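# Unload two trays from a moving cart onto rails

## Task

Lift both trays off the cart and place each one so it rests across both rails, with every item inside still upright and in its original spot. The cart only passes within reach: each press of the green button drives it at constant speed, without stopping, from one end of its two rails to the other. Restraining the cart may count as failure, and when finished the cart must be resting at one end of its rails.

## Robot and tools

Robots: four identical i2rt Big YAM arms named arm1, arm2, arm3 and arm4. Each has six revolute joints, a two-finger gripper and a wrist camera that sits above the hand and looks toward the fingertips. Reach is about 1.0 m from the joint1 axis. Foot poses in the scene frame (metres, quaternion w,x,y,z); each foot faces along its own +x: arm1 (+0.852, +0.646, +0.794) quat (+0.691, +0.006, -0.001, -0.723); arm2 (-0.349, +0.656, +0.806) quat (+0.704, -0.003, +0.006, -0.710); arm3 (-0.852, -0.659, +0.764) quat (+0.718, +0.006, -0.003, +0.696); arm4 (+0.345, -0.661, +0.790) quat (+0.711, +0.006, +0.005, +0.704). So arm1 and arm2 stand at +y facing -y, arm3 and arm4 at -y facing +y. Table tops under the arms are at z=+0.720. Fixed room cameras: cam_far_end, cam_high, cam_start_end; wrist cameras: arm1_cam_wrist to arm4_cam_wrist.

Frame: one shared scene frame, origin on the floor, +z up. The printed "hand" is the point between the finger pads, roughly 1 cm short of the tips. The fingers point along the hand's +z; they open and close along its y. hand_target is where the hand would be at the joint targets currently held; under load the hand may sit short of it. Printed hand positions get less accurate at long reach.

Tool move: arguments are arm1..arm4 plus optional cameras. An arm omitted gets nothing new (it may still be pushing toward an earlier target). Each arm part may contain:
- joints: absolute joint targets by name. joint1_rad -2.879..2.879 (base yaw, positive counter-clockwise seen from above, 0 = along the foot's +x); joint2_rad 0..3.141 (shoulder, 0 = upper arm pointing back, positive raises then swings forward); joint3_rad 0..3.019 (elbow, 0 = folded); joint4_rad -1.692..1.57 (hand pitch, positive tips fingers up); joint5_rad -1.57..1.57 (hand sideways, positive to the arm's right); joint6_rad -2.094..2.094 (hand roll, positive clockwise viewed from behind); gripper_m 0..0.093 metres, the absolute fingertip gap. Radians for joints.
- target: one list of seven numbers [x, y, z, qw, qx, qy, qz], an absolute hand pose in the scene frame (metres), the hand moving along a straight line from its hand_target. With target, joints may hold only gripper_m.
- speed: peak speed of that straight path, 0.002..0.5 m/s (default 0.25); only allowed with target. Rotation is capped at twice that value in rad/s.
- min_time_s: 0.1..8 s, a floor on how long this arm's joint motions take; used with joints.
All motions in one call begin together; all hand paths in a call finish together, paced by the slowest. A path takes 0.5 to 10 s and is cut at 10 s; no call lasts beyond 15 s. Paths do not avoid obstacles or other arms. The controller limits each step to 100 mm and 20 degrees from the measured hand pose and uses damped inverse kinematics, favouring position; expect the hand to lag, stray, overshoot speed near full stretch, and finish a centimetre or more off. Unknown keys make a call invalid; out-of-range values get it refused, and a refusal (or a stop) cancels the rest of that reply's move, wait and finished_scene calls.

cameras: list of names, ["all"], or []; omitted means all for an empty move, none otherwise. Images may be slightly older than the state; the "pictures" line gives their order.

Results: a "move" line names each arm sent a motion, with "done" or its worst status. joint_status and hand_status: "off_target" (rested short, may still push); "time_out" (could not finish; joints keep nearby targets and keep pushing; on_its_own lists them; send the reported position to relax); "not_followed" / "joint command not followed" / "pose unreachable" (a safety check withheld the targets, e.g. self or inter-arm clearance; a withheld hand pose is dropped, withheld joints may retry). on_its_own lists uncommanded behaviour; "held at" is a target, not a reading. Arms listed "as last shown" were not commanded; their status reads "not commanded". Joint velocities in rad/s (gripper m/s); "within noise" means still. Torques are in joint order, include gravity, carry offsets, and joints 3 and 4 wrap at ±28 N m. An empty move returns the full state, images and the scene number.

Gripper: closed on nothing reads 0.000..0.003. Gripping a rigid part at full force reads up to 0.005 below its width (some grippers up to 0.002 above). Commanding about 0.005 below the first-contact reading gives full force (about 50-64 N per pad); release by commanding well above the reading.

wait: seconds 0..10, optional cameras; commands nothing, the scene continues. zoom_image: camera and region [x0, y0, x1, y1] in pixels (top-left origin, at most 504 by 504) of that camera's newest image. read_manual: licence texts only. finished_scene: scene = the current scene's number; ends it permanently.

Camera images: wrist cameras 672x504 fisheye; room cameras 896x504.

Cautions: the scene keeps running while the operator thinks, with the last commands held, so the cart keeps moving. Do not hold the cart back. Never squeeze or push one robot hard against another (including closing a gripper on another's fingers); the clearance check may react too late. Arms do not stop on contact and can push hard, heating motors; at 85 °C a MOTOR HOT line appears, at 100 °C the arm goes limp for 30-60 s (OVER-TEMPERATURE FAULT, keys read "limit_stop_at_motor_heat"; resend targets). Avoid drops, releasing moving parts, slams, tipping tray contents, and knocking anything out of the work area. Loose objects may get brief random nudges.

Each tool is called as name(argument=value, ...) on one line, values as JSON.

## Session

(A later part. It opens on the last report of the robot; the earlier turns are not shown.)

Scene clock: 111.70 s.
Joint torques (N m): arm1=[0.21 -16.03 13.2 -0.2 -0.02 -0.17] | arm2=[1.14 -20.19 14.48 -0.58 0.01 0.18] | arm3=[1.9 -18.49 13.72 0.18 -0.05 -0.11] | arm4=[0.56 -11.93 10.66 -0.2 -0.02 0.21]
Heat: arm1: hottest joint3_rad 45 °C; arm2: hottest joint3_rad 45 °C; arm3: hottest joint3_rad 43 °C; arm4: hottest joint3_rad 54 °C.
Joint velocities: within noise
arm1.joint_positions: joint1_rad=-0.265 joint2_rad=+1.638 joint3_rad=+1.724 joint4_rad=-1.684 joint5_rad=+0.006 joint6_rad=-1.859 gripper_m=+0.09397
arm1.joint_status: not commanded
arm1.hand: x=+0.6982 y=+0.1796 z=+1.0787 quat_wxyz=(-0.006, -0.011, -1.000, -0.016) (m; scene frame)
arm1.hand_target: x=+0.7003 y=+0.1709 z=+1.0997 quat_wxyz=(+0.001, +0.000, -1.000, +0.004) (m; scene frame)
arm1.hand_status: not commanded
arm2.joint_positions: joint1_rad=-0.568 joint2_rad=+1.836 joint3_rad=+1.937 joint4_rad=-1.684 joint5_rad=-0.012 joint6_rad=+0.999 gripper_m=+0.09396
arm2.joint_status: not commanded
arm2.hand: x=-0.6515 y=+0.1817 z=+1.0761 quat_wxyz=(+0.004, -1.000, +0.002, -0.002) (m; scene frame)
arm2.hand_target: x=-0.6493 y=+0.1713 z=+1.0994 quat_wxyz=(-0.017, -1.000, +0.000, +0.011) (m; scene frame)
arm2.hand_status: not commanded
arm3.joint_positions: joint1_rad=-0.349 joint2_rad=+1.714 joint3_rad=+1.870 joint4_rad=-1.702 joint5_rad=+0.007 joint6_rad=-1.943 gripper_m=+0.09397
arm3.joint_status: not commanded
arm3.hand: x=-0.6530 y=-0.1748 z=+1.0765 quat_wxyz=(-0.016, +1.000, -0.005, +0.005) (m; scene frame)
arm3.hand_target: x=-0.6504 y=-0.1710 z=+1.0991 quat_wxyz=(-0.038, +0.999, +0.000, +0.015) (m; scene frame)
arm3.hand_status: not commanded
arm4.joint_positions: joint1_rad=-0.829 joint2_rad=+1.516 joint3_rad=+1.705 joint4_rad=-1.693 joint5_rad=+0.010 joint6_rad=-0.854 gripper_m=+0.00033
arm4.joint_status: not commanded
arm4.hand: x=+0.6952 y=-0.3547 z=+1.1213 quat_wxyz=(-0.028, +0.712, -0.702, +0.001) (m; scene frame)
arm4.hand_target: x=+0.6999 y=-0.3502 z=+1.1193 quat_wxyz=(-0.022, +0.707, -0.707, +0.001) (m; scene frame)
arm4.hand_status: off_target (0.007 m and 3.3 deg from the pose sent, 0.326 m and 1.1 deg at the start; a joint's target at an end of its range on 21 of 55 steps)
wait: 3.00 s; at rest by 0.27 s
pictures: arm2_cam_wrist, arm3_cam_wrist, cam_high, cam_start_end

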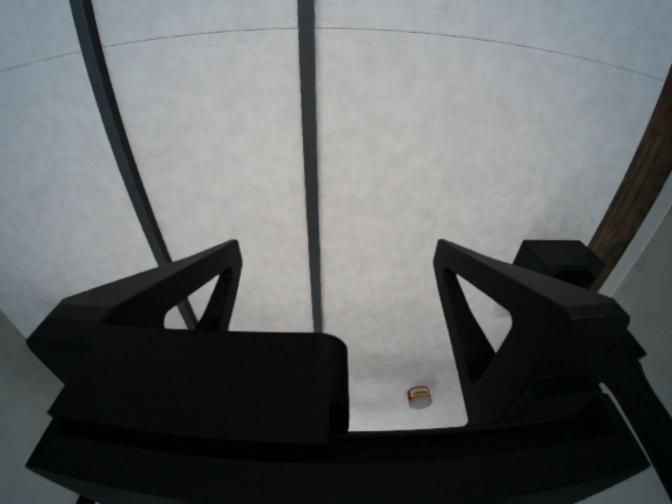

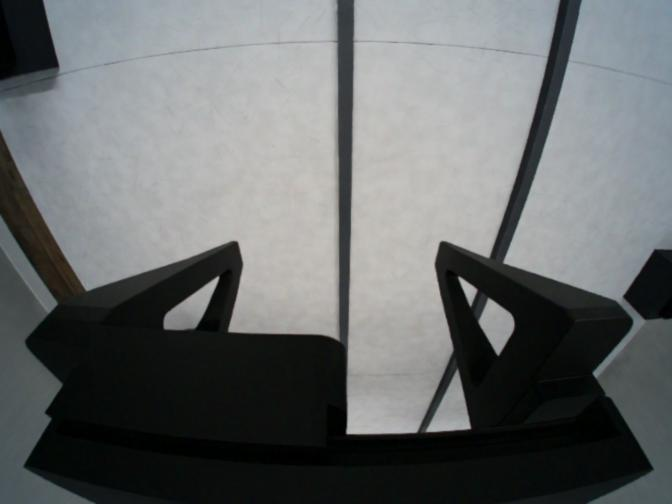

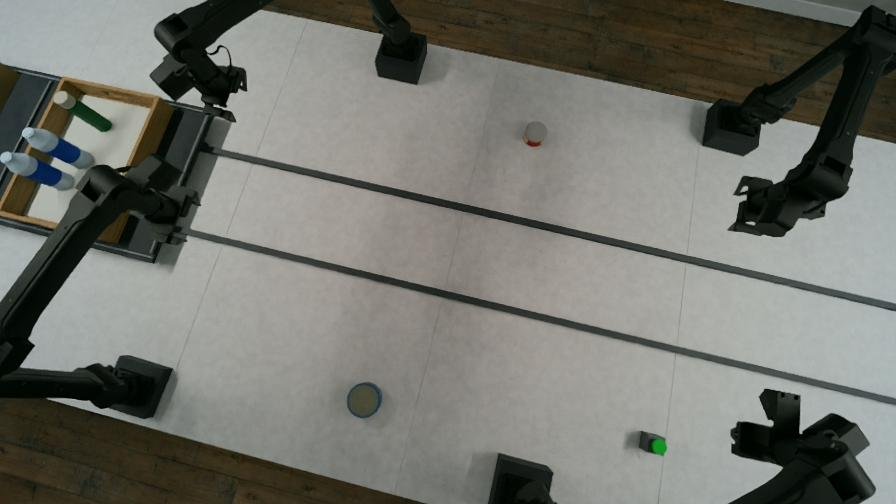

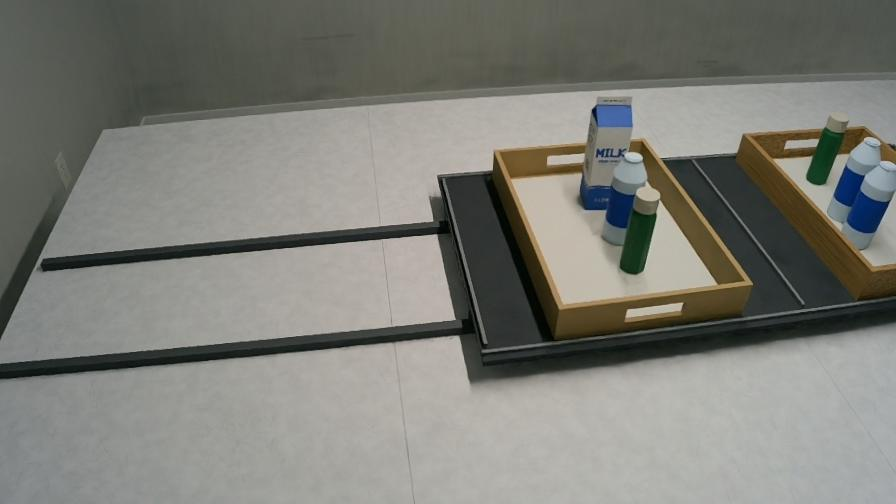

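wait(seconds=1.5, cameras=["arm3_cam_wrist","arm2_cam_wrist","cam_high"])

wait(seconds=4, cameras=["arm3_cam_wrist","arm2_cam_wrist","cam_high"])

Scene clock: 122.47 s.
Joint torques (N m): arm1=[-0.32 -15.68 13.15 -0.14 0.01 -0.21] | arm2=[0.67 -20.19 14.49 -0.59 0.01 0.19] | arm3=[1.61 -18.08 13.65 0.36 -0.04 -0.07] | arm4=[0.79 -12.04 10.67 -0.2 -0.01 0.2]
Heat: arm1: hottest joint3_rad 46 °C; arm2: hottest joint3_rad 45 °C; arm3: hottest joint3_rad 44 °C; arm4: hottest joint3_rad 57 °C.
Joint velocities: within noise
arm1.joint_positions: joint1_rad=-0.265 joint2_rad=+1.638 joint3_rad=+1.724 joint4_rad=-1.684 joint5_rad=+0.006 joint6_rad=-1.859 gripper_m=+0.09397
arm1.joint_status: not commanded
arm1.hand: x=+0.6982 y=+0.1796 z=+1.0787 quat_wxyz=(-0.006, -0.011, -1.000, -0.016) (m; scene frame)
arm1.hand_target: x=+0.7003 y=+0.1709 z=+1.0997 quat_wxyz=(+0.001, +0.000, -1.000, +0.004) (m; scene frame)
arm1.hand_status: not commanded
arm2.joint_positions: joint1_rad=-0.568 joint2_rad=+1.836 joint3_rad=+1.937 joint4_rad=-1.684 joint5_rad=-0.012 joint6_rad=+0.999 gripper_m=+0.09396
arm2.joint_status: not commanded
arm2.hand: x=-0.6515 y=+0.1817 z=+1.0761 quat_wxyz=(+0.004, -1.000, +0.002, -0.002) (m; scene frame)
arm2.hand_target: x=-0.6493 y=+0.1713 z=+1.0994 quat_wxyz=(-0.017, -1.000, +0.000, +0.011) (m; scene frame)
arm2.hand_status: not commanded
arm3.joint_positions: joint1_rad=-0.349 joint2_rad=+1.714 joint3_rad=+1.870 joint4_rad=-1.702 joint5_rad=+0.007 joint6_rad=-1.943 gripper_m=+0.09397
arm3.joint_status: not commanded
arm3.hand: x=-0.6530 y=-0.1748 z=+1.0765 quat_wxyz=(-0.016, +1.000, -0.005, +0.005) (m; scene frame)
arm3.hand_target: x=-0.6504 y=-0.1710 z=+1.0991 quat_wxyz=(-0.038, +0.999, +0.000, +0.015) (m; scene frame)
arm3.hand_status: not commanded
arm4.joint_positions: joint1_rad=-0.829 joint2_rad=+1.516 joint3_rad=+1.705 joint4_rad=-1.693 joint5_rad=+0.010 joint6_rad=-0.854 gripper_m=+0.00033
arm4.joint_status: not commanded
arm4.hand: x=+0.6952 y=-0.3547 z=+1.1213 quat_wxyz=(-0.028, +0.712, -0.702, +0.001) (m; scene frame)
arm4.hand_target: x=+0.6999 y=-0.3502 z=+1.1193 quat_wxyz=(-0.022, +0.707, -0.707, +0.001) (m; scene frame)
arm4.hand_status: off_target (0.007 m and 3.3 deg from the pose sent, 0.326 m and 1.1 deg at the start; a joint's target at an end of its range on 21 of 55 steps)
wait: 1.50 s; at rest from the start
pictures: arm2_cam_wrist, arm3_cam_wrist, cam_high

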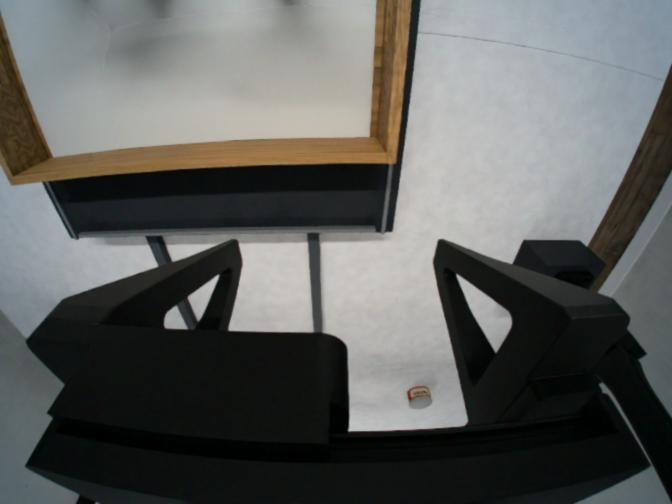

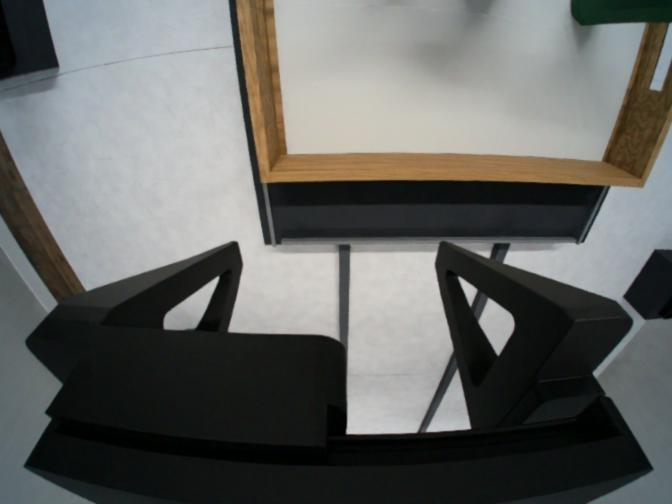

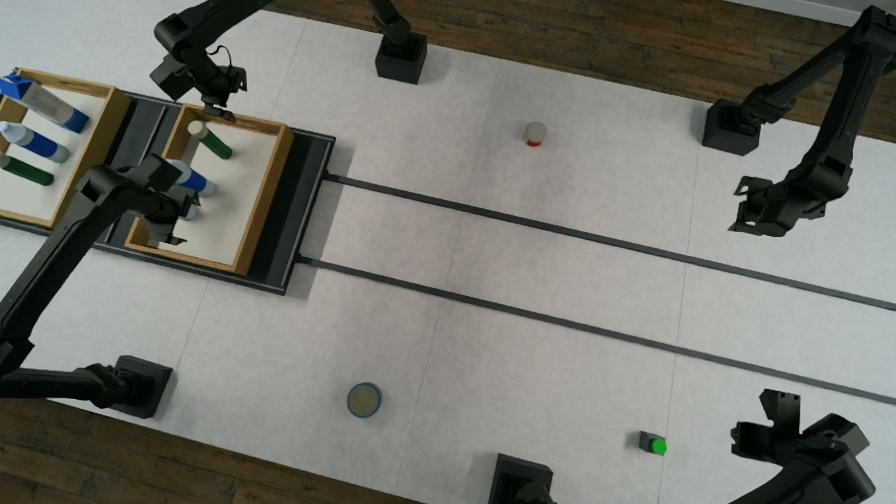

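Scene clock: 126.47 s.
Joint torques (N m): arm1=[0.79 -15.85 13.27 -0.4 -0.05 -0.19] | arm2=[0.91 -20.25 14.46 -0.61 0.01 0.19] | arm3=[1.49 -19.02 13.72 0.03 -0.01 -0.05] | arm4=[0.79 -11.87 10.67 -0.18 0 0.2]
Heat: arm1: hottest joint3_rad 46 °C; arm2: hottest joint3_rad 45 °C; arm3: hottest joint3_rad 45 °C; arm4: hottest joint3_rad 58 °C.
Joint velocities: within noise
arm1.joint_positions: joint1_rad=-0.265 joint2_rad=+1.638 joint3_rad=+1.724 joint4_rad=-1.684 joint5_rad=+0.006 joint6_rad=-1.859 gripper_m=+0.09397
arm1.joint_status: not commanded
arm1.hand: x=+0.6982 y=+0.1796 z=+1.0787 quat_wxyz=(-0.006, -0.011, -1.000, -0.016) (m; scene frame)
arm1.hand_target: x=+0.7003 y=+0.1709 z=+1.0997 quat_wxyz=(+0.001, +0.000, -1.000, +0.004) (m; scene frame)
arm1.hand_status: not commanded
arm2.joint_positions: joint1_rad=-0.568 joint2_rad=+1.836 joint3_rad=+1.937 joint4_rad=-1.684 joint5_rad=-0.012 joint6_rad=+0.999 gripper_m=+0.09396
arm2.joint_status: not commanded
arm2.hand: x=-0.6515 y=+0.1817 z=+1.0761 quat_wxyz=(+0.004, -1.000, +0.002, -0.002) (m; scene frame)
arm2.hand_target: x=-0.6493 y=+0.1713 z=+1.0994 quat_wxyz=(-0.017, -1.000, +0.000, +0.011) (m; scene frame)
arm2.hand_status: not commanded
arm3.joint_positions: joint1_rad=-0.349 joint2_rad=+1.714 joint3_rad=+1.870 joint4_rad=-1.702 joint5_rad=+0.007 joint6_rad=-1.943 gripper_m=+0.09397
arm3.joint_status: not commanded
arm3.hand: x=-0.6530 y=-0.1748 z=+1.0765 quat_wxyz=(-0.016, +1.000, -0.005, +0.005) (m; scene frame)
arm3.hand_target: x=-0.6504 y=-0.1710 z=+1.0991 quat_wxyz=(-0.038, +0.999, +0.000, +0.015) (m; scene frame)
arm3.hand_status: not commanded
arm4.joint_positions: joint1_rad=-0.829 joint2_rad=+1.516 joint3_rad=+1.705 joint4_rad=-1.693 joint5_rad=+0.010 joint6_rad=-0.854 gripper_m=+0.00033
arm4.joint_status: not commanded
arm4.hand: x=+0.6952 y=-0.3547 z=+1.1213 quat_wxyz=(-0.028, +0.712, -0.702, +0.001) (m; scene frame)
arm4.hand_target: x=+0.6999 y=-0.3502 z=+1.1193 quat_wxyz=(-0.022, +0.707, -0.707, +0.001) (m; scene frame)
arm4.hand_status: off_target (0.007 m and 3.3 deg from the pose sent, 0.326 m and 1.1 deg at the start; a joint's target at an end of its range on 21 of 55 steps)
wait: 4.00 s; at rest by 0.27 s
pictures: arm2_cam_wrist, arm3_cam_wrist, cam_high

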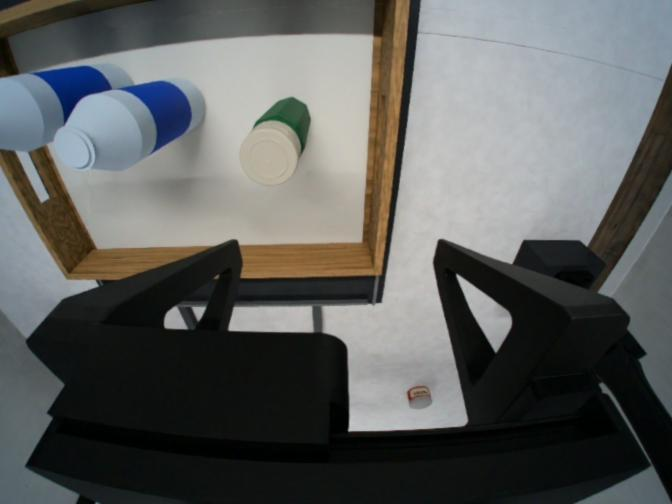

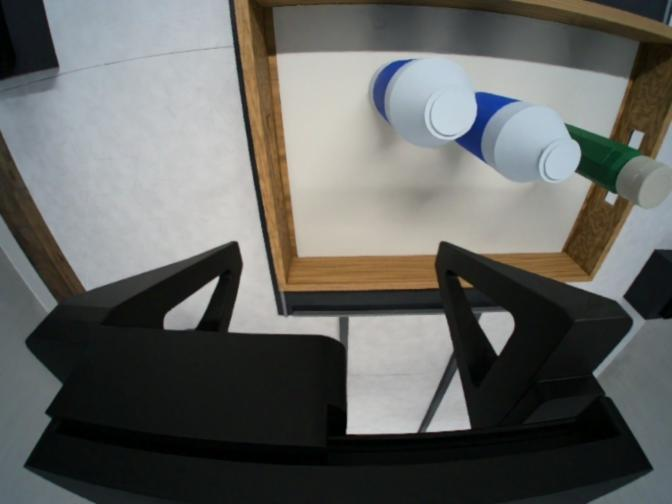

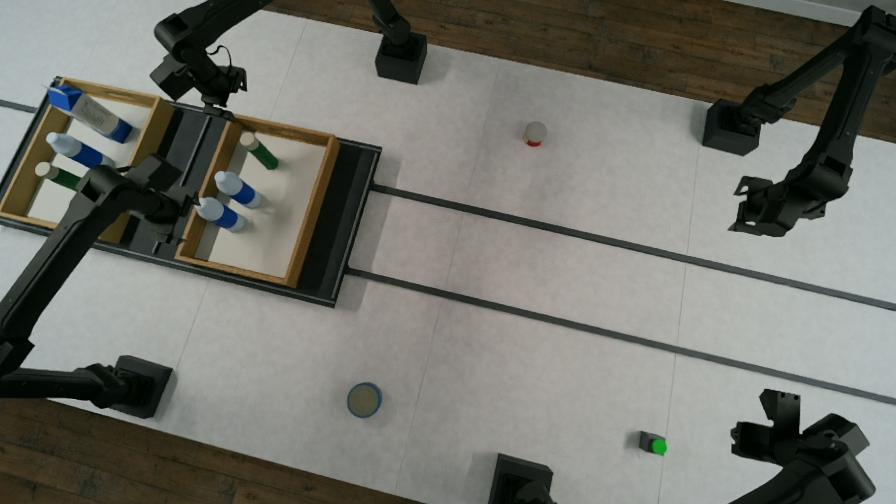

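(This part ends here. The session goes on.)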